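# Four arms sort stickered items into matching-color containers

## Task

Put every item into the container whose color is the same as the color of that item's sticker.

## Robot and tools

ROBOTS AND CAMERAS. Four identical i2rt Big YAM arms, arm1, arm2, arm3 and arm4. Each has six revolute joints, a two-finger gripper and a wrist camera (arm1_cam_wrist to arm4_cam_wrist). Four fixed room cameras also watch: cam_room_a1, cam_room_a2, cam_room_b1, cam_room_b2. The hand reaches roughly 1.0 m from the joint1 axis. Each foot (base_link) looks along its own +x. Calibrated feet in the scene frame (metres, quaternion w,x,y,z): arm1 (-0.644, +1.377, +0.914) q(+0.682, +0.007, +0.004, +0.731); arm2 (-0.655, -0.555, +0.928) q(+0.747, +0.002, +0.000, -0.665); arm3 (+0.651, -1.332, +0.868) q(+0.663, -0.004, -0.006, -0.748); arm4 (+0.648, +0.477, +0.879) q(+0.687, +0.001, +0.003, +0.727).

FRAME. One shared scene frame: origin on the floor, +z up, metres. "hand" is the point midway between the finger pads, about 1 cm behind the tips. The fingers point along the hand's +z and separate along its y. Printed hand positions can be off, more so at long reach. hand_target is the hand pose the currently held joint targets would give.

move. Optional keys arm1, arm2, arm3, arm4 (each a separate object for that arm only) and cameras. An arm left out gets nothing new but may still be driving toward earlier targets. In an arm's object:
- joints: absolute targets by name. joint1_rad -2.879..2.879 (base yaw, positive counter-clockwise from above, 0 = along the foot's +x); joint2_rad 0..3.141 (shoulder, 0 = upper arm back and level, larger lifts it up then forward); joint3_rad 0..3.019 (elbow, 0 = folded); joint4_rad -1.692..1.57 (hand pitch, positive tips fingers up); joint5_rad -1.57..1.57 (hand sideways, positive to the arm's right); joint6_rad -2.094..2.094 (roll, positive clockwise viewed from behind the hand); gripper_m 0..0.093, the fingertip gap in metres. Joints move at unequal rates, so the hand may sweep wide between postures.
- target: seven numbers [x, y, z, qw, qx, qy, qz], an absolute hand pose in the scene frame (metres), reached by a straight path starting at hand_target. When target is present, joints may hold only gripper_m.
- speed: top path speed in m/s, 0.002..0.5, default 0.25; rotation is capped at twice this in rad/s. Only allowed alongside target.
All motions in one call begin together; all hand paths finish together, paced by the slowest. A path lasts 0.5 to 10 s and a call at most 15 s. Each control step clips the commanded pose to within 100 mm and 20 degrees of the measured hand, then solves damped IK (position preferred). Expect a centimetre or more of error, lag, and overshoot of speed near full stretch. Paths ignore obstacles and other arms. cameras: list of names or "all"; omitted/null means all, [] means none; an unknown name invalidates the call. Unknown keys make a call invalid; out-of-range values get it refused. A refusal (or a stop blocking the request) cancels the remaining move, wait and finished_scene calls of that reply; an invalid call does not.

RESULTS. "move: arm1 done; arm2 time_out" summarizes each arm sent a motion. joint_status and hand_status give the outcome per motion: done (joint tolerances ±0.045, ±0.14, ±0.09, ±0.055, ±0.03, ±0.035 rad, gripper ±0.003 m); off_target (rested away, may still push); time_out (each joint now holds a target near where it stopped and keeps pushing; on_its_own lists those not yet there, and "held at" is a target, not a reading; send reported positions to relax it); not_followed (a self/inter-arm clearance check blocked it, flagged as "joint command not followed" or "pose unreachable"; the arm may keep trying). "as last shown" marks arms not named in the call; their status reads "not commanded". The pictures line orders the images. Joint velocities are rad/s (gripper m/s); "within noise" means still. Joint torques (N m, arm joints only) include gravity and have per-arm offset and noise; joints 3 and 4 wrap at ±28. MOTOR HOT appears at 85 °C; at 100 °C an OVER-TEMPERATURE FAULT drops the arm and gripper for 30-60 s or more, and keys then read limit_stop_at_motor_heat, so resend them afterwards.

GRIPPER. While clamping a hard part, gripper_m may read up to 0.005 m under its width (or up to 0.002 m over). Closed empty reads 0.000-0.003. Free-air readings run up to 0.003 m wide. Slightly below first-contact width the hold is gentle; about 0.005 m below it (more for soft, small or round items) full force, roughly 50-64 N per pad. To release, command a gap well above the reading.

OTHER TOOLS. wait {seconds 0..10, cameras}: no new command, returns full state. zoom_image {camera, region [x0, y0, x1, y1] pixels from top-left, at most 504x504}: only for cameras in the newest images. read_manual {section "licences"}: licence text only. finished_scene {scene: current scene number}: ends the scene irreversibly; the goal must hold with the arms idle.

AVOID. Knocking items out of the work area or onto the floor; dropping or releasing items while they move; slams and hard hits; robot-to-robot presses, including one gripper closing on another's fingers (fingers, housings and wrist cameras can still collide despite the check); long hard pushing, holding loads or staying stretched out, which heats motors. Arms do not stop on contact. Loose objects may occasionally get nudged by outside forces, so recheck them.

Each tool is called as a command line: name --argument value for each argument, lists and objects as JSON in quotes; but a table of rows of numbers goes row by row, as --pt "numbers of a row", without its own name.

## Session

move --cameras '["all"]'

Scene clock: 0.00 s.
Joint torques (N m): no reading
Motor temperatures (°C): arm1=[20 23 27 23 21 21 21] | arm2=[23 24 26 22 22 20 23] | arm3=[24 23 23 23 24 23 23] | arm4=[22 21 23 22 24 21 24]
Heat: arm1: hottest joint3_rad 27 °C; arm2: hottest joint3_rad 26 °C; arm3: hottest joint1_rad 24 °C; arm4: hottest joint5_rad 24 °C.
Joint velocities: within noise
arm1.joint_positions: joint1_rad=+0.263 joint2_rad=+0.541 joint3_rad=+1.448 joint4_rad=-1.274 joint5_rad=+0.156 joint6_rad=+0.460 gripper_m=+0.09396
arm1.joint_status: not commanded
arm1.hand: x=-0.6722 y=+1.5689 z=+1.5123 quat_wxyz=(-0.269, +0.505, -0.648, -0.503) (m; scene frame)
arm1.hand_target: x=-0.6707 y=+1.5650 z=+1.5243 quat_wxyz=(-0.273, +0.499, -0.642, -0.514) (m; scene frame)
arm1.hand_status: not commanded
arm2.joint_positions: joint1_rad=+0.198 joint2_rad=+0.259 joint3_rad=+1.632 joint4_rad=-1.245 joint5_rad=-0.167 joint6_rad=+0.724 gripper_m=+0.09396
arm2.joint_status: not commanded
arm2.hand: x=-0.6328 y=-0.5393 z=+1.6268 quat_wxyz=(-0.736, -0.518, -0.413, +0.142) (m; scene frame)
arm2.hand_target: x=-0.6348 y=-0.5332 z=+1.6300 quat_wxyz=(-0.741, -0.512, -0.410, +0.144) (m; scene frame)
arm2.hand_status: not commanded
arm3.joint_positions: joint1_rad=-0.202 joint2_rad=+0.522 joint3_rad=+1.369 joint4_rad=-1.376 joint5_rad=-0.141 joint6_rad=+0.009 gripper_m=+0.09396
arm3.joint_status: not commanded
arm3.hand: x=+0.6122 y=-1.5130 z=+1.4112 quat_wxyz=(-0.346, -0.682, -0.528, +0.369) (m; scene frame)
arm3.hand_target: x=+0.6130 y=-1.5103 z=+1.4212 quat_wxyz=(-0.352, -0.676, -0.525, +0.378) (m; scene frame)
arm3.hand_status: not commanded
arm4.joint_positions: joint1_rad=+0.128 joint2_rad=+0.492 joint3_rad=+1.422 joint4_rad=-1.388 joint5_rad=-0.180 joint6_rad=-0.624 gripper_m=+0.09396
arm4.joint_status: not commanded
arm4.hand: x=+0.5903 y=+0.6373 z=+1.4468 quat_wxyz=(-0.401, +0.802, -0.272, -0.348) (m; scene frame)
arm4.hand_target: x=+0.5910 y=+0.6334 z=+1.4564 quat_wxyz=(-0.410, +0.797, -0.269, -0.353) (m; scene frame)
arm4.hand_status: not commanded
pictures: arm1_cam_wrist, arm2_cam_wrist, arm3_cam_wrist, arm4_cam_wrist, cam_room_a1, cam_room_a2, cam_room_b1, cam_room_b2
Images, in order (width x height): arm1_cam_wrist 672x504, arm2_cam_wrist 672x504, arm3_cam_wrist 672x504, arm4_cam_wrist 672x504, cam_room_a1 672x504, cam_room_a2 672x504, cam_room_b1 672x504, cam_room_b2 672x504.

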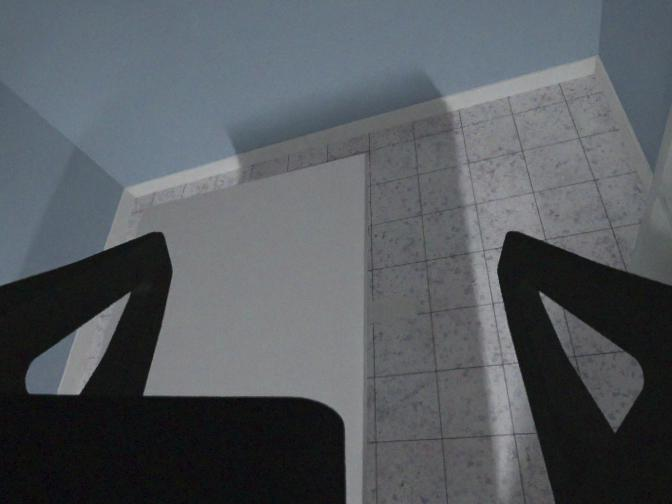

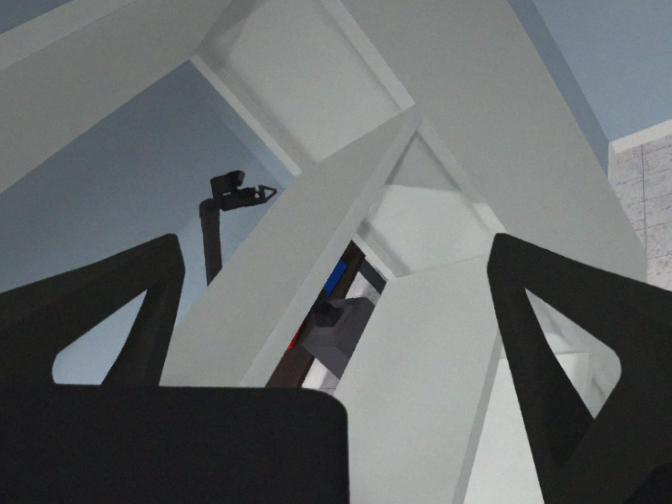

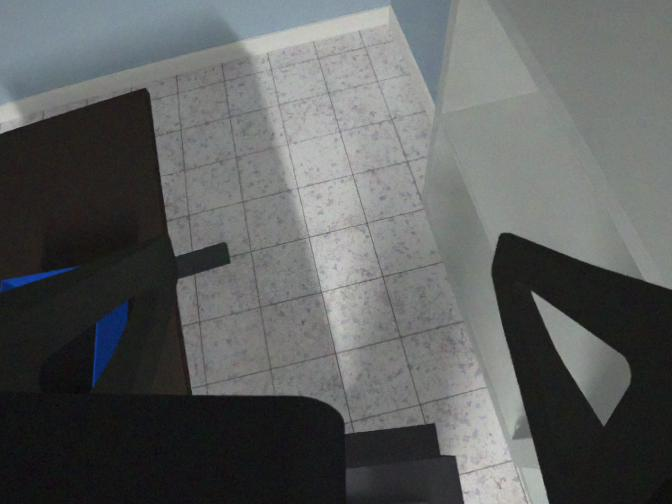

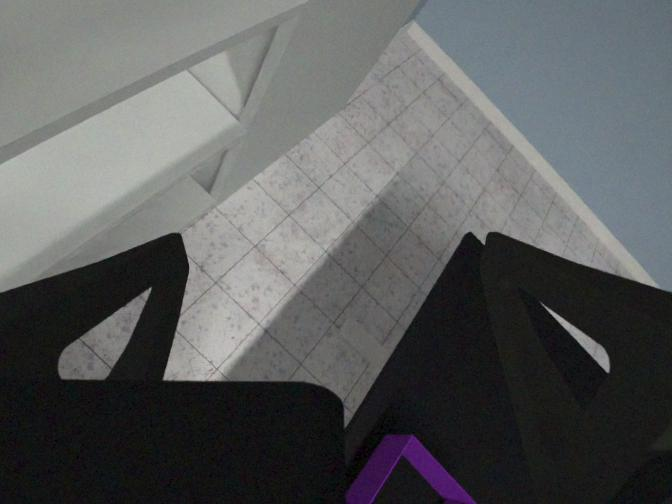

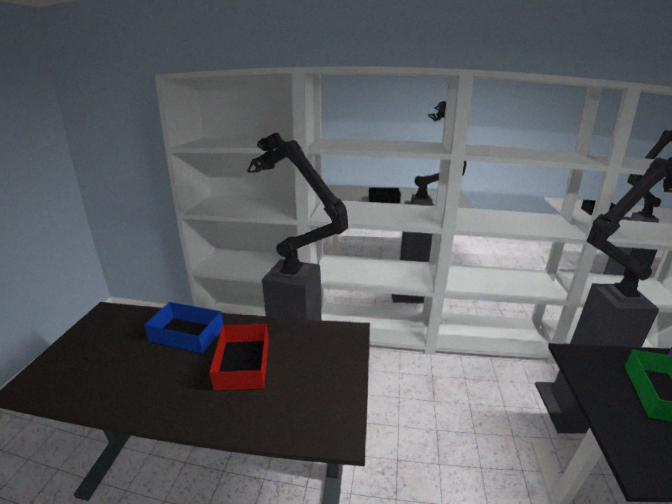

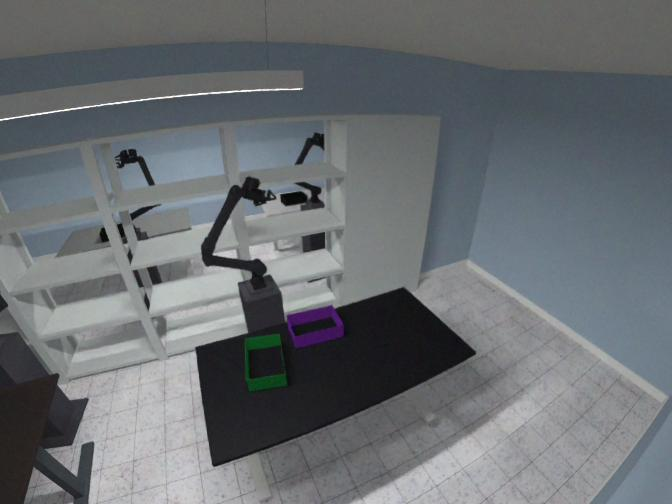

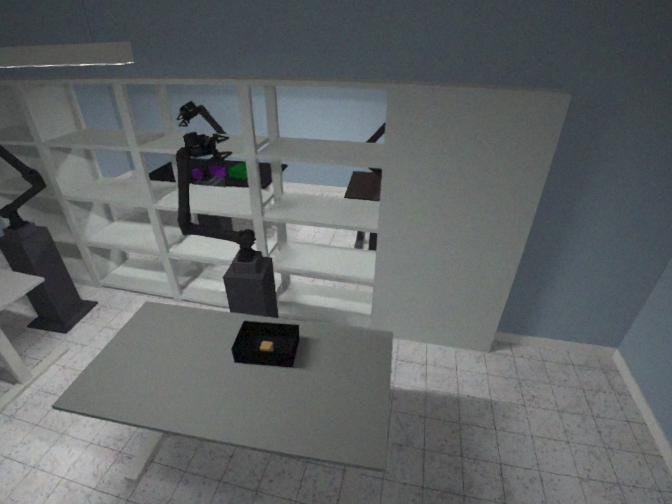

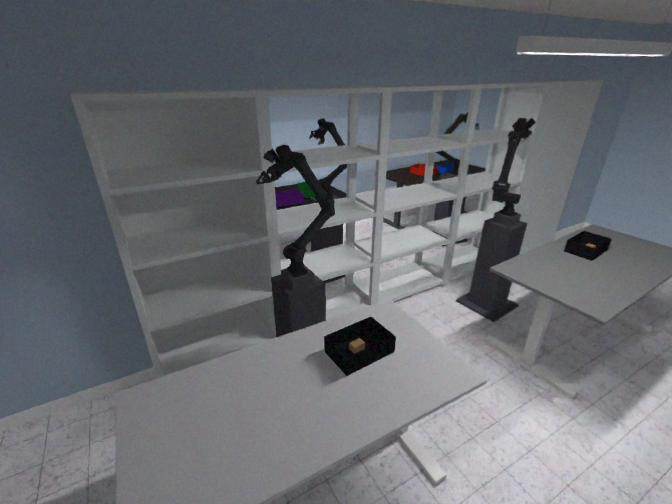

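move --arm1 '{"joints":{"joint1_rad":1.5,"joint2_rad":0.9,"joint3_rad":1.3,"joint4_rad":-1.25,"joint5_rad":0,"joint6_rad":0}}' --arm2 '{"joints":{"joint1_rad":-1.68,"joint2_rad":0.9,"joint3_rad":1.3,"joint4_rad":-1.25,"joint5_rad":0,"joint6_rad":0}}' --arm3 '{"joints":{"joint1_rad":1.69,"joint2_rad":0.9,"joint3_rad":1.3,"joint4_rad":-1.0,"joint5_rad":0,"joint6_rad":0}}' --arm4 '{"joints":{"joint1_rad":-1.63,"joint2_rad":0.9,"joint3_rad":1.3,"joint4_rad":-1.0,"joint5_rad":0,"joint6_rad":0}}' --cameras '["arm1_cam_wrist","arm2_cam_wrist","arm3_cam_wrist","arm4_cam_wrist"]'

Scene clock: 6.70 s.
Joint torques (N m): arm1=[-1.26 -1.79 13.85 1.77 0.07 -0.05] | arm2=[0.56 -6.42 12.89 1.84 -0.03 -0.08] | arm3=[1.85 -6.07 10.65 2.17 0.11 -0.11] | arm4=[1.03 -6.12 10.84 1.85 0.04 0.14]
Motor temperatures (°C): arm1=[20 23 27 23 21 21 21] | arm2=[23 24 26 22 22 20 23] | arm3=[24 23 24 23 24 23 23] | arm4=[22 21 24 22 24 21 24]
Heat: arm1: hottest joint3_rad 27 °C; arm2: hottest joint3_rad 26 °C; arm3: hottest joint1_rad 24 °C; arm4: hottest joint3_rad 24 °C.
move: arm1 done; arm2 done; arm3 done; arm4 done
Joint velocities: within noise
arm1.joint_positions: joint1_rad=+1.495 joint2_rad=+0.901 joint3_rad=+1.271 joint4_rad=-1.261 joint5_rad=-0.002 joint6_rad=+0.007 gripper_m=+0.09398
arm1.joint_status: all done
arm1.hand: x=-0.9879 y=+1.3788 z=+1.3355 quat_wxyz=(+0.000, +0.940, -0.006, -0.340) (m; scene frame)
arm1.hand_target: x=-0.9906 y=+1.3773 z=+1.3529 quat_wxyz=(-0.001, +0.933, -0.001, -0.360) (m; scene frame)
arm1.hand_status: not commanded
arm2.joint_positions: joint1_rad=-1.678 joint2_rad=+0.910 joint3_rad=+1.280 joint4_rad=-1.245 joint5_rad=+0.000 joint6_rad=+0.015 gripper_m=+0.09400
arm2.joint_status: all done
arm2.hand: x=-1.0126 y=-0.5598 z=+1.3479 quat_wxyz=(-0.003, -0.940, +0.002, +0.340) (m; scene frame)
arm2.hand_target: x=-1.0096 y=-0.5590 z=+1.3609 quat_wxyz=(+0.000, -0.936, -0.004, +0.352) (m; scene frame)
arm2.hand_status: not commanded
arm3.joint_positions: joint1_rad=+1.681 joint2_rad=+0.911 joint3_rad=+1.288 joint4_rad=-1.013 joint5_rad=-0.002 joint6_rad=+0.006 gripper_m=+0.09398
arm3.joint_status: all done
arm3.hand: x=+1.0467 y=-1.3294 z=+1.3338 quat_wxyz=(-0.451, -0.004, -0.892, +0.006) (m; scene frame)
arm3.hand_target: x=+1.0448 y=-1.3261 z=+1.3472 quat_wxyz=(-0.467, +0.002, -0.884, +0.007) (m; scene frame)
arm3.hand_status: not commanded
arm4.joint_positions: joint1_rad=-1.630 joint2_rad=+0.911 joint3_rad=+1.274 joint4_rad=-1.016 joint5_rad=+0.001 joint6_rad=-0.012 gripper_m=+0.09399
arm4.joint_status: all done
arm4.hand: x=+1.0460 y=+0.4772 z=+1.3350 quat_wxyz=(-0.441, +0.005, -0.897, +0.005) (m; scene frame)
arm4.hand_target: x=+1.0447 y=+0.4773 z=+1.3564 quat_wxyz=(-0.464, -0.001, -0.886, +0.002) (m; scene frame)
arm4.hand_status: not commanded
pictures: arm1_cam_wrist, arm2_cam_wrist, arm3_cam_wrist, arm4_cam_wrist
Images, in order (width x height): arm1_cam_wrist 672x504, arm2_cam_wrist 672x504, arm3_cam_wrist 672x504, arm4_cam_wrist 672x504.

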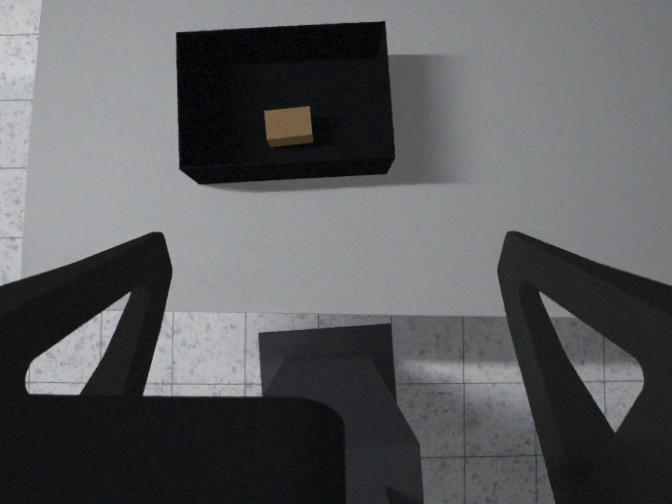

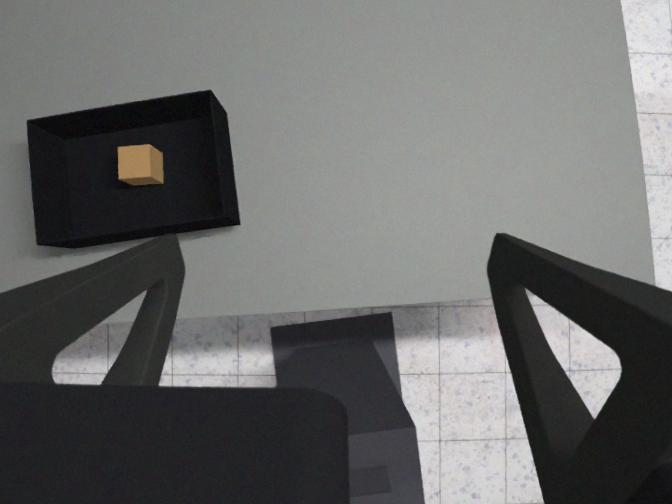

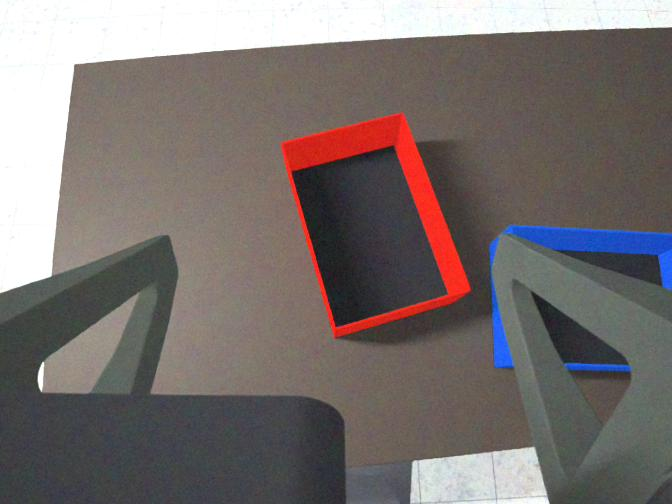

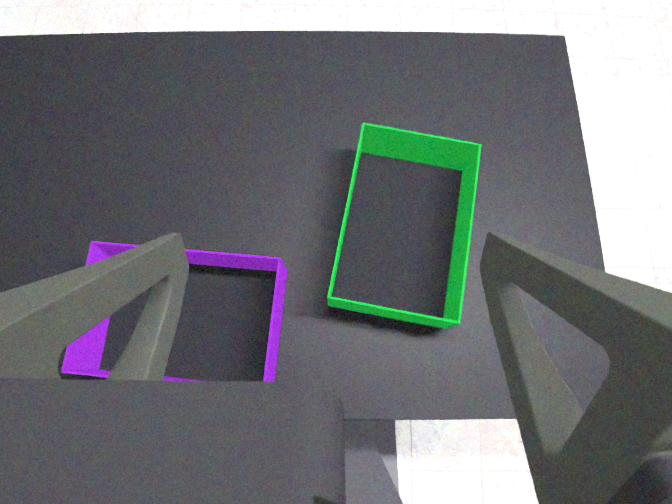

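move --arm1 '{"target":[-1.25,1.30,1.03,-0.0141,-0.945,-0.0413,0.3242],"speed":0.3}' --arm2 '{"target":[-1.21,-0.90,1.03,-0.0141,-0.945,-0.0413,0.3242],"speed":0.3}' --cameras '["arm1_cam_wrist","arm2_cam_wrist","cam_room_b1","cam_room_b2"]'

zoom_image --camera "cam_room_b1" --region '[220, 310, 310, 370]'

zoom_image --camera "cam_room_b2" --region '[315, 310, 405, 380]'

zoom_image --camera "cam_room_b2" --region '[555, 220, 625, 270]'

Scene clock: 18.80 s.
Joint torques (N m): arm1=[-0.97 -12.04 14.84 1.91 0 0.06] | arm2=[0.85 -17.67 14.72 2.32 0.44 0.22] | arm3=[1.96 -5.95 10.61 2.17 0.1 -0.11] | arm4=[0.91 -6.18 10.92 1.78 0.09 0.13]
Motor temperatures (°C): arm1=[20 23 29 23 21 21 21] | arm2=[23 24 29 22 22 20 23] | arm3=[24 23 25 23 24 23 23] | arm4=[22 22 28 22 24 21 24]
Heat: arm1: hottest joint3_rad 29 °C; arm2: hottest joint3_rad 29 °C; arm3: hottest joint3_rad 25 °C; arm4: hottest joint3_rad 28 °C.
move: arm1 off_target; arm2 off_target
Joint velocities: within noise
arm1.joint_positions: joint1_rad=+1.626 joint2_rad=+1.693 joint3_rad=+1.099 joint4_rad=-0.408 joint5_rad=+0.026 joint6_rad=+0.033 gripper_m=+0.09398
arm1.joint_status: not commanded
arm1.hand: x=-1.2229 y=+1.3099 z=+0.9999 quat_wxyz=(+0.008, +0.957, +0.040, -0.288) (m; scene frame)
arm1.hand_target: x=-1.2476 y=+1.3003 z=+1.0310 quat_wxyz=(+0.014, +0.945, +0.041, -0.324) (m; scene frame)
arm1.hand_status: off_target (0.042 m and 4.4 deg from the pose sent, 0.410 m and 6.0 deg at the start)
arm2.joint_positions: joint1_rad=-1.048 joint2_rad=+1.801 joint3_rad=+1.274 joint4_rad=-0.508 joint5_rad=+0.324 joint6_rad=+0.440 gripper_m=+0.09400
arm2.joint_status: not commanded
arm2.hand: x=-1.1900 y=-0.8849 z=+1.0140 quat_wxyz=(+0.000, -0.952, -0.053, +0.303) (m; scene frame)
arm2.hand_target: x=-1.2086 y=-0.8991 z=+1.0305 quat_wxyz=(-0.014, -0.945, -0.041, +0.324) (m; scene frame)
arm2.hand_status: off_target (0.030 m and 3.3 deg from the pose sent, 0.506 m and 5.4 deg at the start)
arm3, arm4: as last shown
pictures: arm1_cam_wrist, arm2_cam_wrist, cam_room_b1, cam_room_b2
Images, in order (width x height): arm1_cam_wrist 672x504, arm2_cam_wrist 672x504, cam_room_b1 672x504, cam_room_b2 672x504.

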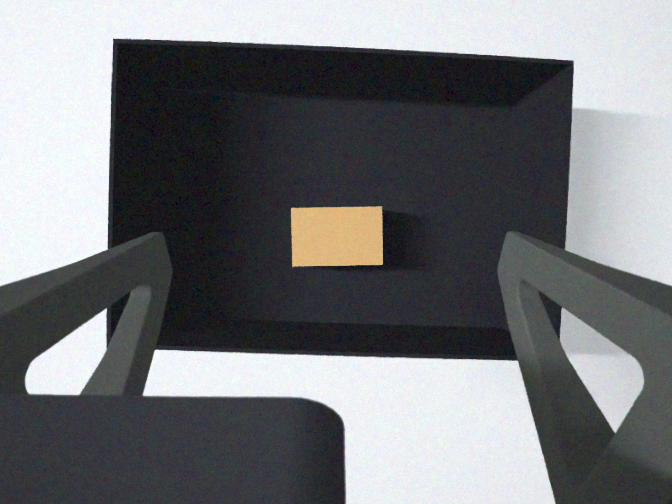

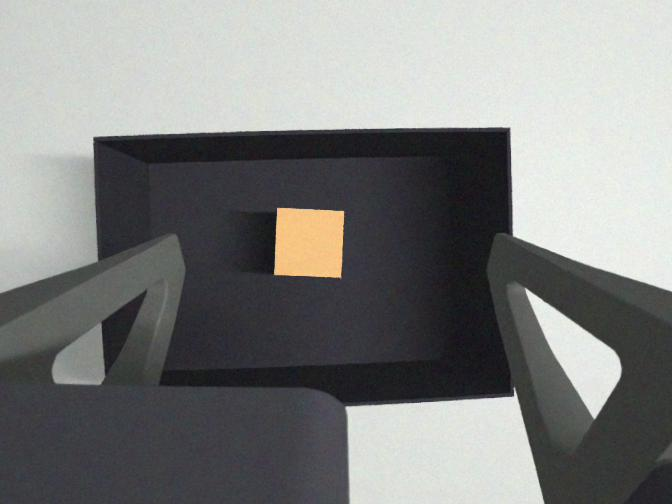

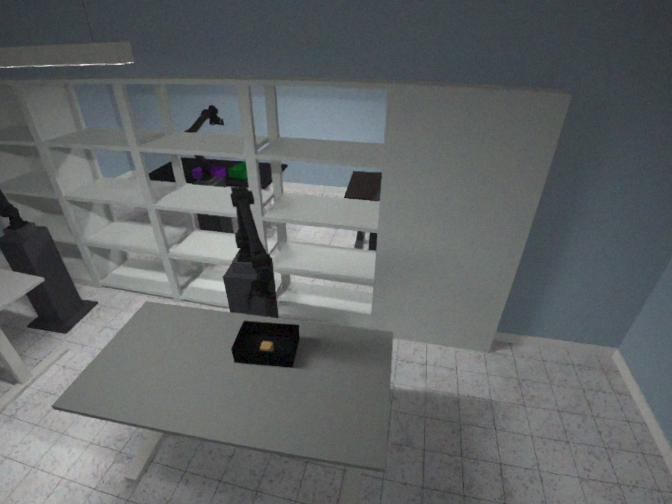

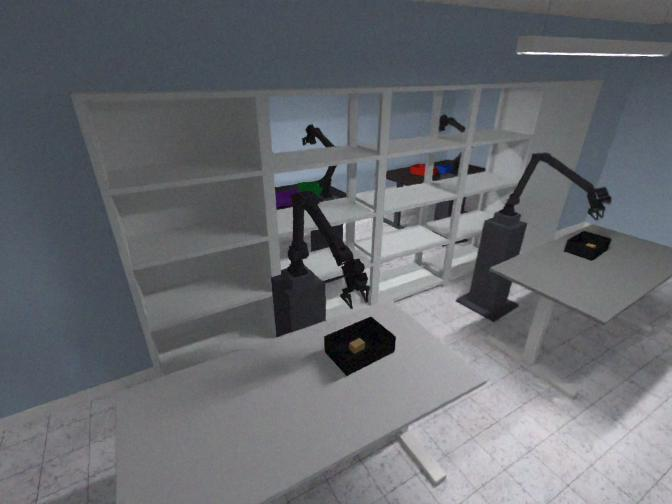

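Scaled by 5.600.

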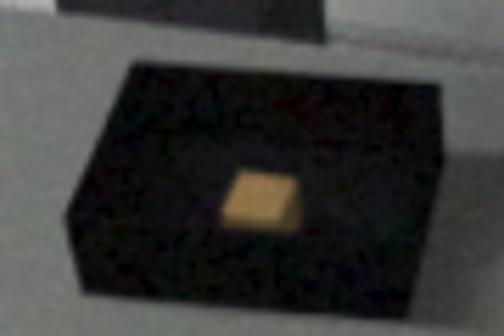

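Scaled by 5.600.

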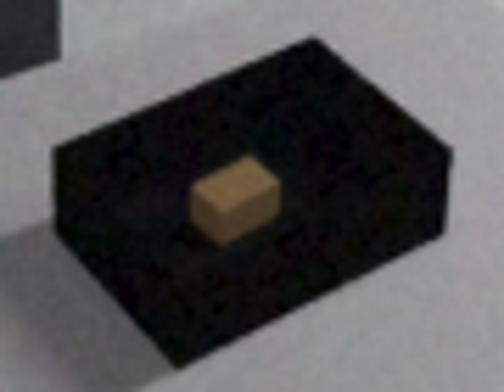

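Scaled by 7.200.

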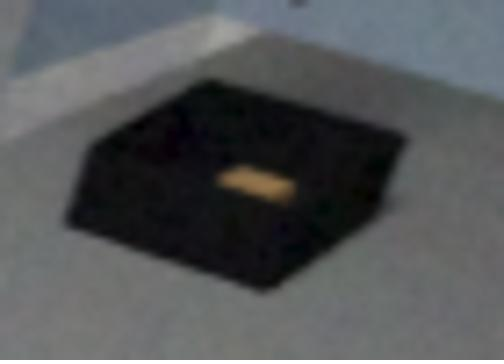

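move --arm1 '{"target":[-1.23,1.308,0.89,-0.0122,-0.971,-0.0509,0.2329],"speed":0.2}' --arm2 '{"target":[-1.20,-0.91,0.89,-0.0077,-0.9719,-0.0323,0.2331],"speed":0.2}' --cameras '["arm1_cam_wrist","arm2_cam_wrist"]'

Scene clock: 48.73 s.
Joint torques (N m): arm1=[-2.14 -13.57 9.98 1.69 -0.06 -0.03] | arm2=[0.91 -19.14 12.62 2.07 0.1 0.22] | arm3=[1.79 -5.89 10.69 2.15 0.11 -0.12] | arm4=[0.56 -6.12 10.91 1.84 0.04 0.17]
Motor temperatures (°C): arm1=[20 24 34 23 21 21 21] | arm2=[23 25 35 22 22 20 23] | arm3=[24 23 26 23 24 23 23] | arm4=[22 22 34 22 24 21 24]
Heat: arm1: hottest joint3_rad 34 °C; arm2: hottest joint3_rad 35 °C; arm3: hottest joint3_rad 26 °C; arm4: hottest joint3_rad 34 °C.
move: arm1 off_target; arm2 off_target
Joint velocities: within noise
arm1.joint_positions: joint1_rad=+1.626 joint2_rad=+1.922 joint3_rad=+1.099 joint4_rad=-0.329 joint5_rad=+0.005 joint6_rad=+0.023 gripper_m=+0.09398
arm1.joint_status: not commanded
arm1.hand: x=-1.2156 y=+1.3077 z=+0.8806 quat_wxyz=(+0.011, +0.975, +0.049, -0.215) (m; scene frame)
arm1.hand_target: x=-1.2296 y=+1.3082 z=+0.8902 quat_wxyz=(+0.012, +0.971, +0.051, -0.233) (m; scene frame)
arm1.hand_status: off_target (0.017 m and 2.1 deg from the pose sent, 0.110 m and 6.7 deg at the start)
arm2.joint_positions: joint1_rad=-1.048 joint2_rad=+2.042 joint3_rad=+1.315 joint4_rad=-0.479 joint5_rad=+0.251 joint6_rad=+0.511 gripper_m=+0.09400
arm2.joint_status: not commanded
arm2.hand: x=-1.1825 y=-0.8939 z=+0.8847 quat_wxyz=(+0.007, -0.975, -0.041, +0.217) (m; scene frame)
arm2.hand_target: x=-1.1991 y=-0.9094 z=+0.8907 quat_wxyz=(-0.008, -0.972, -0.032, +0.233) (m; scene frame)
arm2.hand_status: off_target (0.024 m and 2.7 deg from the pose sent, 0.127 m and 8.7 deg at the start)
arm3, arm4: as last shown
pictures: arm1_cam_wrist, arm2_cam_wrist
Images, in order (width x height): arm1_cam_wrist 672x504, arm2_cam_wrist 672x504.

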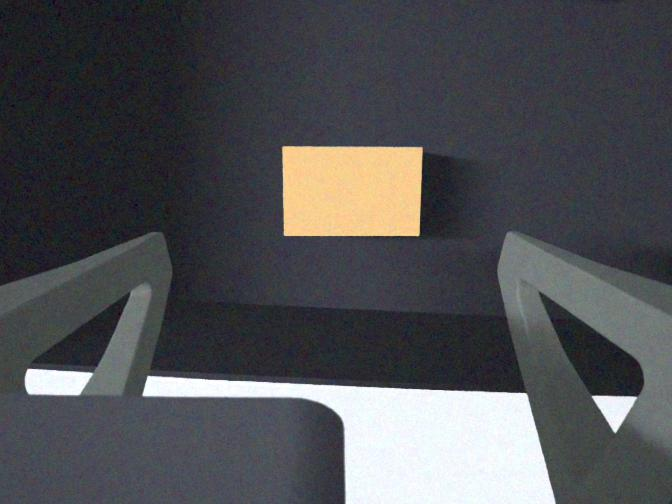

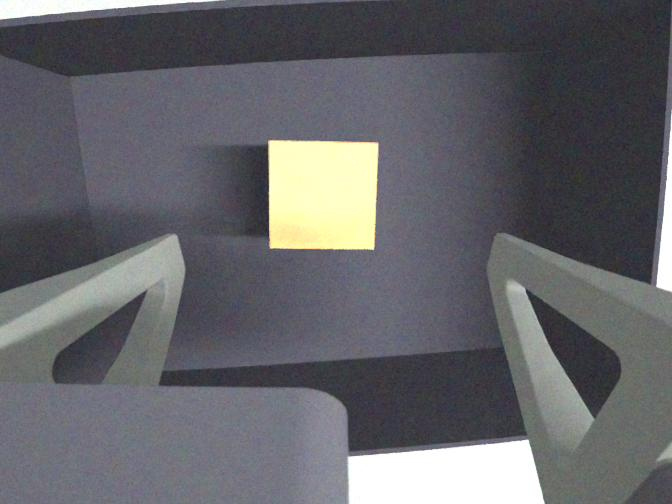

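move --arm1 '{"target":[-1.237,1.318,0.736,-0.0122,-0.971,-0.0509,0.2329],"speed":0.15}' --arm2 '{"target":[-1.20,-0.91,0.737,-0.0077,-0.9719,-0.0323,0.2331],"speed":0.15}' --cameras '["arm1_cam_wrist","arm2_cam_wrist"]'

Scene clock: 59.87 s.
Joint torques (N m): arm1=[-2.55 -14.8 7.97 1.54 0.07 -0.05] | arm2=[0.97 -19.96 9.84 2.11 0.15 0.18] | arm3=[1.85 -5.95 10.69 2.11 0.11 -0.11] | arm4=[0.62 -6.24 11.03 1.63 0.1 0.13]
Motor temperatures (°C): arm1=[20 24 34 23 21 21 21] | arm2=[23 25 35 22 22 20 23] | arm3=[24 23 27 23 24 23 23] | arm4=[22 22 35 22 24 21 24]
Heat: arm1: hottest joint3_rad 34 °C; arm2: hottest joint3_rad 35 °C; arm3: hottest joint3_rad 27 °C; arm4: hottest joint3_rad 35 °C.
move: arm1 off_target; arm2 off_target
Joint velocities: within noise
arm1.joint_positions: joint1_rad=+1.610 joint2_rad=+2.259 joint3_rad=+1.125 joint4_rad=-0.013 joint5_rad=-0.007 joint6_rad=+0.006 gripper_m=+0.09398
arm1.joint_status: not commanded
arm1.hand: x=-1.2207 y=+1.3149 z=+0.7324 quat_wxyz=(+0.014, +0.975, +0.051, -0.217) (m; scene frame)
arm1.hand_target: x=-1.2366 y=+1.3180 z=+0.7365 quat_wxyz=(+0.012, +0.971, +0.051, -0.233) (m; scene frame)
arm1.hand_status: off_target (0.017 m and 1.8 deg from the pose sent, 0.147 m and 2.1 deg at the start)
arm2.joint_positions: joint1_rad=-1.048 joint2_rad=+2.334 joint3_rad=+1.351 joint4_rad=-0.207 joint5_rad=+0.251 joint6_rad=+0.514 gripper_m=+0.09400
arm2.joint_status: not commanded
arm2.hand: x=-1.1890 y=-0.8986 z=+0.7423 quat_wxyz=(+0.002, -0.974, -0.038, +0.224) (m; scene frame)
arm2.hand_target: x=-1.1994 y=-0.9096 z=+0.7375 quat_wxyz=(-0.008, -0.972, -0.032, +0.233) (m; scene frame)
arm2.hand_status: off_target (0.017 m and 1.7 deg from the pose sent, 0.150 m and 2.7 deg at the start)
arm3, arm4: as last shown
pictures: arm1_cam_wrist, arm2_cam_wrist
Images, in order (width x height): arm1_cam_wrist 672x504, arm2_cam_wrist 672x504.

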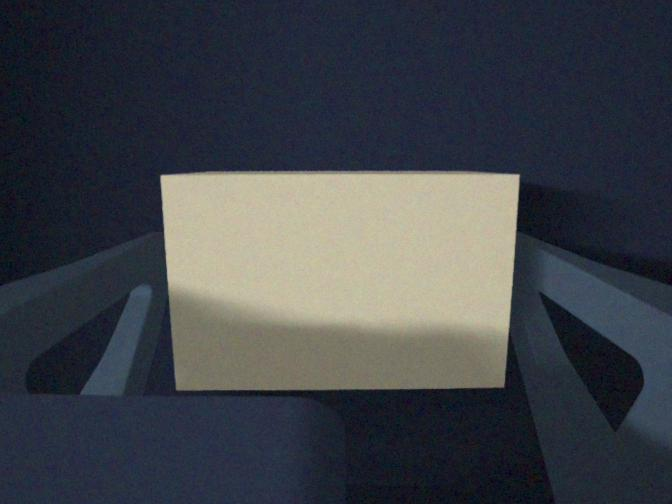

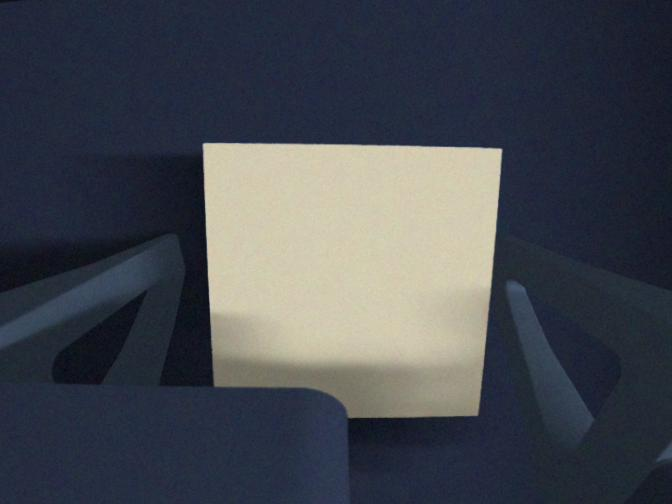

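move --arm1 '{"joints":{"gripper_m":0.064}}' --arm2 '{"joints":{"gripper_m":0.052}}' --cameras '[]'

move --arm1 '{"target":[-1.237,1.318,1.0,-0.0122,-0.971,-0.0509,0.2329],"speed":0.2}' --arm2 '{"target":[-1.20,-0.91,1.0,-0.0077,-0.9719,-0.0323,0.2331],"speed":0.2}' --cameras '["arm1_cam_wrist","arm2_cam_wrist"]'

Scene clock: 67.50 s.
Joint torques (N m): arm1=[-2.32 -14.51 7.73 1.43 0.08 -0.05] | arm2=[1.03 -19.96 9.88 2.11 0.19 0.18] | arm3=[1.85 -5.89 10.67 2.17 0.11 -0.11] | arm4=[0.79 -6.07 10.91 1.83 0.08 0.16]
Motor temperatures (°C): arm1=[20 24 33 23 21 21 21] | arm2=[23 25 33 22 22 20 23] | arm3=[24 23 27 23 24 23 23] | arm4=[22 22 36 22 24 21 24]
Heat: arm1: hottest joint3_rad 33 °C; arm2: hottest joint3_rad 33 °C; arm3: hottest joint3_rad 27 °C; arm4: hottest joint3_rad 36 °C.
move: arm1 off_target; arm2 done
Joint velocities: within noise
arm1.joint_positions: joint1_rad=+1.610 joint2_rad=+2.259 joint3_rad=+1.125 joint4_rad=-0.013 joint5_rad=-0.007 joint6_rad=+0.005 gripper_m=+0.06897
arm1.joint_status: gripper_m off_target (ended at +0.06899, target +0.06400)
arm1.hand: x=-1.2207 y=+1.3150 z=+0.7324 quat_wxyz=(+0.014, +0.975, +0.051, -0.217) (m; scene frame)
arm1.hand_target: x=-1.2366 y=+1.3180 z=+0.7365 quat_wxyz=(+0.012, +0.971, +0.051, -0.233) (m; scene frame)
arm1.hand_status: not commanded
arm2.joint_positions: joint1_rad=-1.048 joint2_rad=+2.334 joint3_rad=+1.351 joint4_rad=-0.207 joint5_rad=+0.250 joint6_rad=+0.514 gripper_m=+0.05329
arm2.joint_status: all done
arm2.hand: x=-1.1889 y=-0.8988 z=+0.7422 quat_wxyz=(+0.001, -0.974, -0.038, +0.223) (m; scene frame)
arm2.hand_target: x=-1.1994 y=-0.9096 z=+0.7374 quat_wxyz=(-0.008, -0.972, -0.032, +0.233) (m; scene frame)
arm2.hand_status: not commanded
arm3, arm4: as last shown
pictures: none
No camera images: "cameras" was empty.

Scene clock: 69.57 s.
Joint torques (N m): arm1=[-2.08 -13.51 13.97 0.68 0 -0.06] | arm2=[1.03 -20.84 13.89 0.95 0.18 0.18] | arm3=[1.85 -5.95 10.67 2.17 0.11 -0.11] | arm4=[0.79 -6.48 10.91 1.87 0.1 0.18]
Motor temperatures (°C): arm1=[20 24 33 23 21 21 21] | arm2=[23 25 33 22 22 20 23] | arm3=[24 23 27 23 24 23 23] | arm4=[22 22 36 22 24 21 24]
Heat: arm1: hottest joint3_rad 33 °C; arm2: hottest joint3_rad 33 °C; arm3: hottest joint3_rad 27 °C; arm4: hottest joint3_rad 36 °C.
move: arm1 off_target; arm2 off_target
Joint velocities: within noise
arm1.joint_positions: joint1_rad=+1.610 joint2_rad=+1.764 joint3_rad=+1.181 joint4_rad=-0.579 joint5_rad=-0.007 joint6_rad=+0.004 gripper_m=+0.06897
arm1.joint_status: not commanded
arm1.hand: x=-1.2171 y=+1.3144 z=+0.9757 quat_wxyz=(+0.013, +0.976, +0.052, -0.210) (m; scene frame)
arm1.hand_target: x=-1.2359 y=+1.3180 z=+1.0005 quat_wxyz=(+0.012, +0.971, +0.051, -0.233) (m; scene frame)
arm1.hand_status: off_target (0.032 m and 2.7 deg from the pose sent, 0.268 m and 1.8 deg at the start)
arm2.joint_positions: joint1_rad=-1.048 joint2_rad=+1.909 joint3_rad=+1.396 joint4_rad=-0.689 joint5_rad=+0.250 joint6_rad=+0.514 gripper_m=+0.05325
arm2.joint_status: not commanded
arm2.hand: x=-1.1871 y=-0.8979 z=+0.9797 quat_wxyz=(+0.005, -0.975, -0.039, +0.219) (m; scene frame)
arm2.hand_target: x=-1.1993 y=-0.9094 z=+1.0005 quat_wxyz=(-0.008, -0.972, -0.032, +0.233) (m; scene frame)
arm2.hand_status: off_target (0.027 m and 2.3 deg from the pose sent, 0.258 m and 1.7 deg at the start)
arm3, arm4: as last shown
pictures: arm1_cam_wrist, arm2_cam_wrist
Images, in order (width x height): arm1_cam_wrist 672x504, arm2_cam_wrist 672x504.

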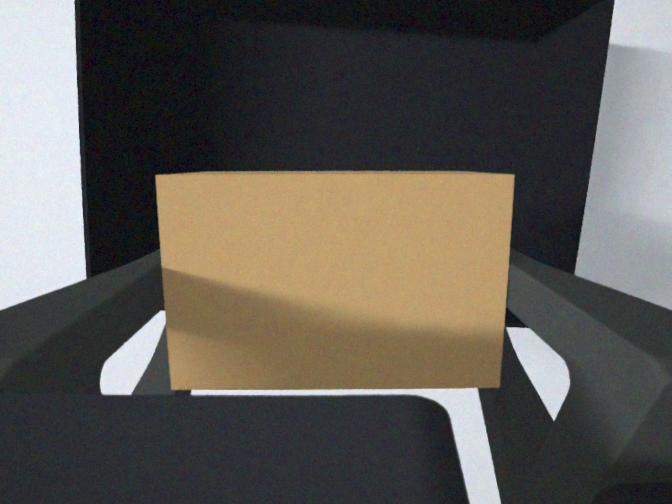

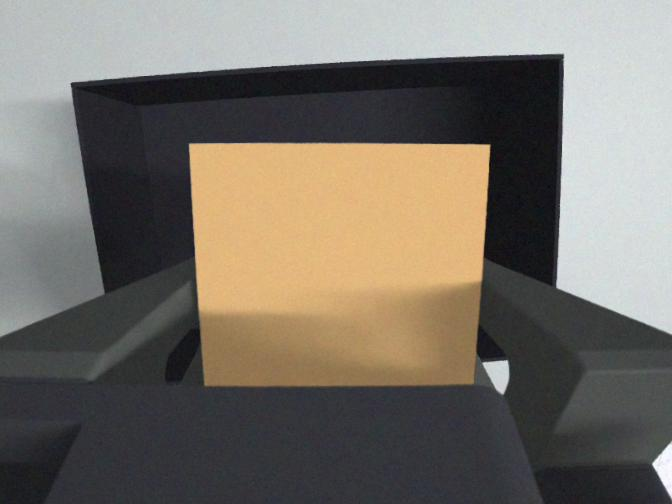

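move --arm1 '{"joints":{"joint1_rad":1.5,"joint2_rad":0.9,"joint3_rad":1.25,"joint4_rad":0.3,"joint5_rad":0,"joint6_rad":0}}' --arm2 '{"joints":{"joint1_rad":-1.68,"joint2_rad":0.9,"joint3_rad":1.25,"joint4_rad":0.3,"joint5_rad":0,"joint6_rad":0}}' --cameras '["cam_room_b1","cam_room_b2"]'

Scene clock: 81.97 s.
Joint torques (N m): arm1=[-1.08 -1.79 11.84 1.43 -0.05 0] | arm2=[1.14 -5.3 11.55 1.99 -0.11 -0.08] | arm3=[1.73 -5.95 10.67 2.17 0.11 -0.11] | arm4=[0.85 -6.01 10.91 1.83 0.04 0.19]
Motor temperatures (°C): arm1=[20 25 33 23 21 21 22] | arm2=[23 26 33 22 22 20 23] | arm3=[24 23 27 23 24 23 23] | arm4=[22 22 37 22 24 21 24]
Heat: arm1: hottest joint3_rad 33 °C; arm2: hottest joint3_rad 33 °C; arm3: hottest joint3_rad 27 °C; arm4: hottest joint3_rad 37 °C.
move: arm1 done; arm2 done
Joint velocities: within noise
arm1.joint_positions: joint1_rad=+1.490 joint2_rad=+0.908 joint3_rad=+1.240 joint4_rad=+0.296 joint5_rad=+0.001 joint6_rad=+0.003 gripper_m=+0.06897
arm1.joint_status: all done
arm1.hand: x=-1.0348 y=+1.3807 z=+1.6598 quat_wxyz=(-0.005, +0.447, -0.003, -0.894) (m; scene frame)
arm1.hand_target: x=-1.0267 y=+1.3768 z=+1.6690 quat_wxyz=(-0.002, +0.438, +0.001, -0.899) (m; scene frame)
arm1.hand_status: not commanded
arm2.joint_positions: joint1_rad=-1.685 joint2_rad=+0.901 joint3_rad=+1.245 joint4_rad=+0.297 joint5_rad=+0.002 joint6_rad=+0.014 gripper_m=+0.05325
arm2.joint_status: all done
arm2.hand: x=-1.0535 y=-0.5580 z=+1.6725 quat_wxyz=(-0.007, -0.449, +0.002, +0.893) (m; scene frame)
arm2.hand_target: x=-1.0511 y=-0.5604 z=+1.6764 quat_wxyz=(-0.003, -0.445, -0.003, +0.895) (m; scene frame)
arm2.hand_status: not commanded
arm3, arm4: as last shown
pictures: cam_room_b1, cam_room_b2
Images, in order (width x height): cam_room_b1 672x504, cam_room_b2 672x504.

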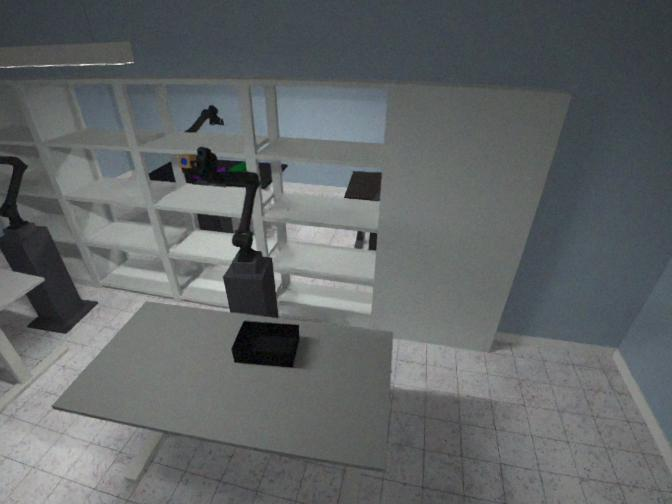

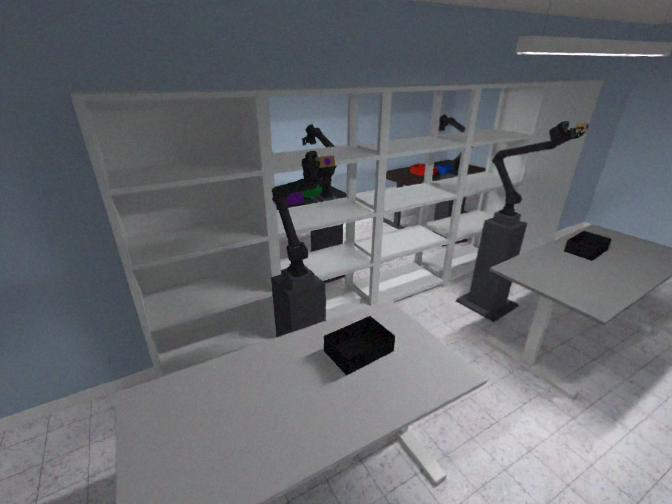

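zoom_image --camera "cam_room_b2" --region '[295, 145, 345, 180]'

zoom_image --camera "cam_room_b1" --region '[165, 145, 225, 185]'

zoom_image --camera "cam_room_b2" --region '[550, 110, 600, 145]'

Scaled by 10.080.

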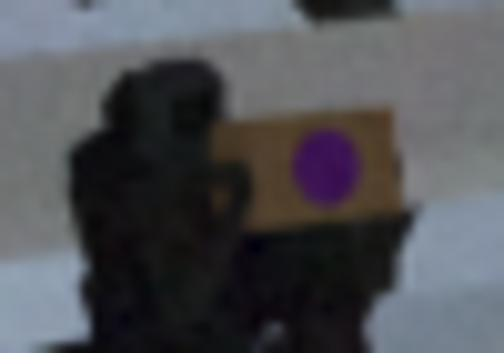

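Scaled by 8.400.

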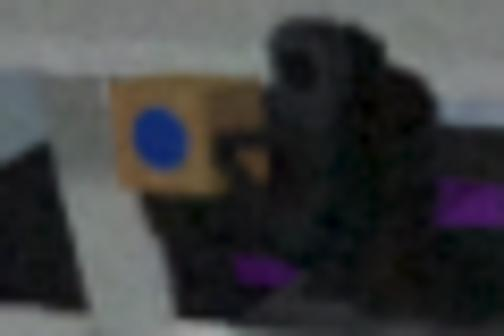

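Scaled by 10.080.

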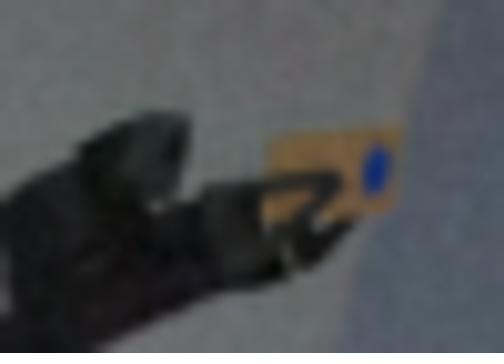

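move --arm1 '{"joints":{"joint1_rad":-2.248,"joint2_rad":0.9,"joint3_rad":1.25,"joint4_rad":-1.485}}' --arm2 '{"joints":{"joint1_rad":0.92,"joint2_rad":0.9,"joint3_rad":1.25,"joint4_rad":-1.47}}' --arm3 '{"joints":{"joint1_rad":-1.96,"joint2_rad":0.9,"joint3_rad":1.25,"joint4_rad":-1.25}}' --arm4 '{"joints":{"joint1_rad":0.9,"joint2_rad":0.9,"joint3_rad":1.25,"joint4_rad":-1.25}}' --cameras '[]'

move --arm1 '{"target":[-0.349,1.172,1.12,0.2225,0.2907,0.9279,-0.0697],"speed":0.3}' --arm2 '{"target":[-0.345,-0.738,1.12,0.2249,0.2566,0.9379,-0.0615],"speed":0.3}' --cameras '["cam_room_a1","cam_room_b2"]'

Scene clock: 103.07 s.
Joint torques (N m): arm1=[-1.73 -3.02 11.84 0.72 -0.08 -0.01] | arm2=[0.91 -5.77 11.38 1.11 0.09 -0.05] | arm3=[0.73 -5.95 9.26 0.91 -0.08 -0.11] | arm4=[0.85 -5.77 9.33 0.57 0.1 0.15]
Motor temperatures (°C): arm1=[20 24 34 23 21 21 22] | arm2=[23 25 32 22 22 20 24] | arm3=[24 23 28 23 24 23 23] | arm4=[22 22 38 22 24 21 24]
Heat: arm1: hottest joint3_rad 34 °C; arm2: hottest joint3_rad 32 °C; arm3: hottest joint3_rad 28 °C; arm4: hottest joint3_rad 38 °C.
move: arm1 done; arm2 done; arm3 done; arm4 done
Joint velocities: within noise
arm1.joint_positions: joint1_rad=-2.243 joint2_rad=+0.914 joint3_rad=+1.238 joint4_rad=-1.477 joint5_rad=+0.002 joint6_rad=+0.003 gripper_m=+0.06901
arm1.joint_status: all done
arm1.hand: x=-0.3863 y=+1.2018 z=+1.2783 quat_wxyz=(-0.190, -0.292, -0.935, +0.063) (m; scene frame)
arm1.hand_target: x=-0.3901 y=+1.2032 z=+1.2871 quat_wxyz=(-0.199, -0.292, -0.933, +0.066) (m; scene frame)
arm1.hand_status: not commanded
arm2.joint_positions: joint1_rad=+0.917 joint2_rad=+0.908 joint3_rad=+1.245 joint4_rad=-1.459 joint5_rad=-0.002 joint6_rad=+0.012 gripper_m=+0.05323
arm2.joint_status: all done
arm2.hand: x=-0.3897 y=-0.7147 z=+1.3036 quat_wxyz=(-0.216, -0.264, -0.938, +0.055) (m; scene frame)
arm2.hand_target: x=-0.3931 y=-0.7123 z=+1.3072 quat_wxyz=(-0.216, -0.257, -0.940, +0.057) (m; scene frame)
arm2.hand_status: not commanded
arm3.joint_positions: joint1_rad=-1.951 joint2_rad=+0.911 joint3_rad=+1.252 joint4_rad=-1.242 joint5_rad=+0.002 joint6_rad=+0.005 gripper_m=+0.09402
arm3.joint_status: all done
arm3.hand: x=+0.3387 y=-1.1542 z=+1.2712 quat_wxyz=(+0.076, -0.915, +0.239, +0.316) (m; scene frame)
arm3.hand_target: x=+0.3440 y=-1.1541 z=+1.2724 quat_wxyz=(+0.077, -0.915, +0.240, +0.316) (m; scene frame)
arm3.hand_status: not commanded
arm4.joint_positions: joint1_rad=+0.899 joint2_rad=+0.909 joint3_rad=+1.246 joint4_rad=-1.238 joint5_rad=-0.001 joint6_rad=-0.011 gripper_m=+0.09402
arm4.joint_status: all done
arm4.hand: x=+0.3593 y=+0.6842 z=+1.2841 quat_wxyz=(-0.098, +0.901, -0.282, -0.314) (m; scene frame)
arm4.hand_target: x=+0.3630 y=+0.6816 z=+1.2876 quat_wxyz=(-0.097, +0.900, -0.286, -0.315) (m; scene frame)
arm4.hand_status: not commanded
pictures: none
No camera images: "cameras" was empty.

Scene clock: 104.43 s.
Joint torques (N m): arm1=[-2.49 -3.08 12.46 1.91 -0.09 -0.04] | arm2=[1.55 -6.89 11.3 2.5 0.16 0.01] | arm3=[0.73 -6.18 9.29 0.96 -0.08 -0.1] | arm4=[0.38 -5.54 9.24 0.66 0.1 0.17]
Motor temperatures (°C): arm1=[20 24 34 23 21 21 22] | arm2=[23 25 32 22 22 20 24] | arm3=[24 23 28 23 24 23 23] | arm4=[22 22 38 22 24 21 24]
Heat: arm1: hottest joint3_rad 34 °C; arm2: hottest joint3_rad 32 °C; arm3: hottest joint3_rad 28 °C; arm4: hottest joint3_rad 38 °C.
move: arm1 off_target; arm2 done
Joint velocities: within noise
arm1.joint_positions: joint1_rad=-2.244 joint2_rad=+0.972 joint3_rad=+0.817 joint4_rad=-0.966 joint5_rad=-0.008 joint6_rad=+0.003 gripper_m=+0.06900
arm1.joint_status: not commanded
arm1.hand: x=-0.3532 y=+1.1792 z=+1.1104 quat_wxyz=(-0.207, -0.291, -0.932, +0.064) (m; scene frame)
arm1.hand_target: x=-0.3493 y=+1.1722 z=+1.1200 quat_wxyz=(-0.222, -0.291, -0.928, +0.070) (m; scene frame)
arm1.hand_status: off_target (0.013 m and 2.0 deg from the pose sent, 0.165 m and 3.9 deg at the start)
arm2.joint_positions: joint1_rad=+0.919 joint2_rad=+0.998 joint3_rad=+0.802 joint4_rad=-0.924 joint5_rad=+0.003 joint6_rad=+0.012 gripper_m=+0.05323
arm2.joint_status: not commanded
arm2.hand: x=-0.3502 y=-0.7378 z=+1.1180 quat_wxyz=(-0.216, -0.264, -0.938, +0.058) (m; scene frame)
arm2.hand_target: x=-0.3451 y=-0.7379 z=+1.1201 quat_wxyz=(-0.225, -0.257, -0.938, +0.061) (m; scene frame)
arm2.hand_status: done (0.006 m and 1.4 deg from the pose sent, 0.190 m and 1.6 deg at the start)
arm3, arm4: as last shown
arm3.joint_positions: joint1_rad=-1.951 joint2_rad=+0.911 joint3_rad=+1.252 joint4_rad=-1.243 joint5_rad=+0.002 joint6_rad=+0.005 gripper_m=+0.09402
arm3.hand: x=+0.3388 y=-1.1542 z=+1.2712 quat_wxyz=(+0.076, -0.915, +0.239, +0.316) (m; scene frame)
arm4.hand_target: x=+0.3630 y=+0.6816 z=+1.2876 quat_wxyz=(-0.097, +0.899, -0.286, -0.315) (m; scene frame)
pictures: cam_room_a1, cam_room_b2
Images, in order (width x height): cam_room_a1 672x504, cam_room_b2 672x504.

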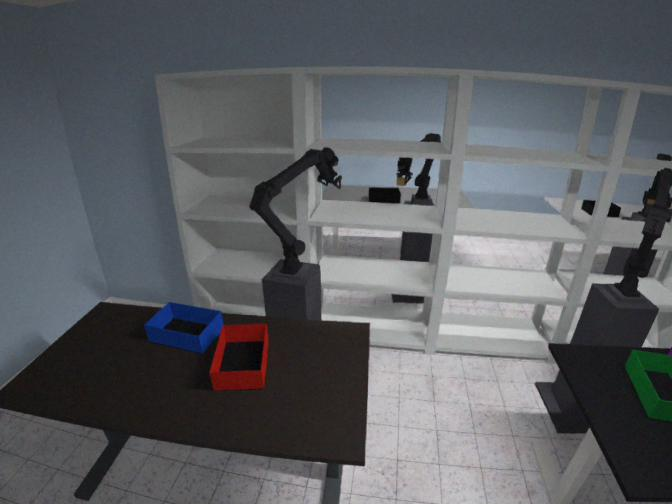

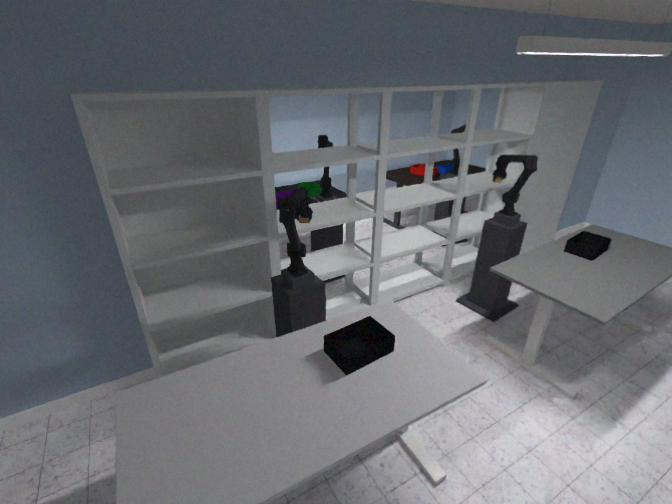

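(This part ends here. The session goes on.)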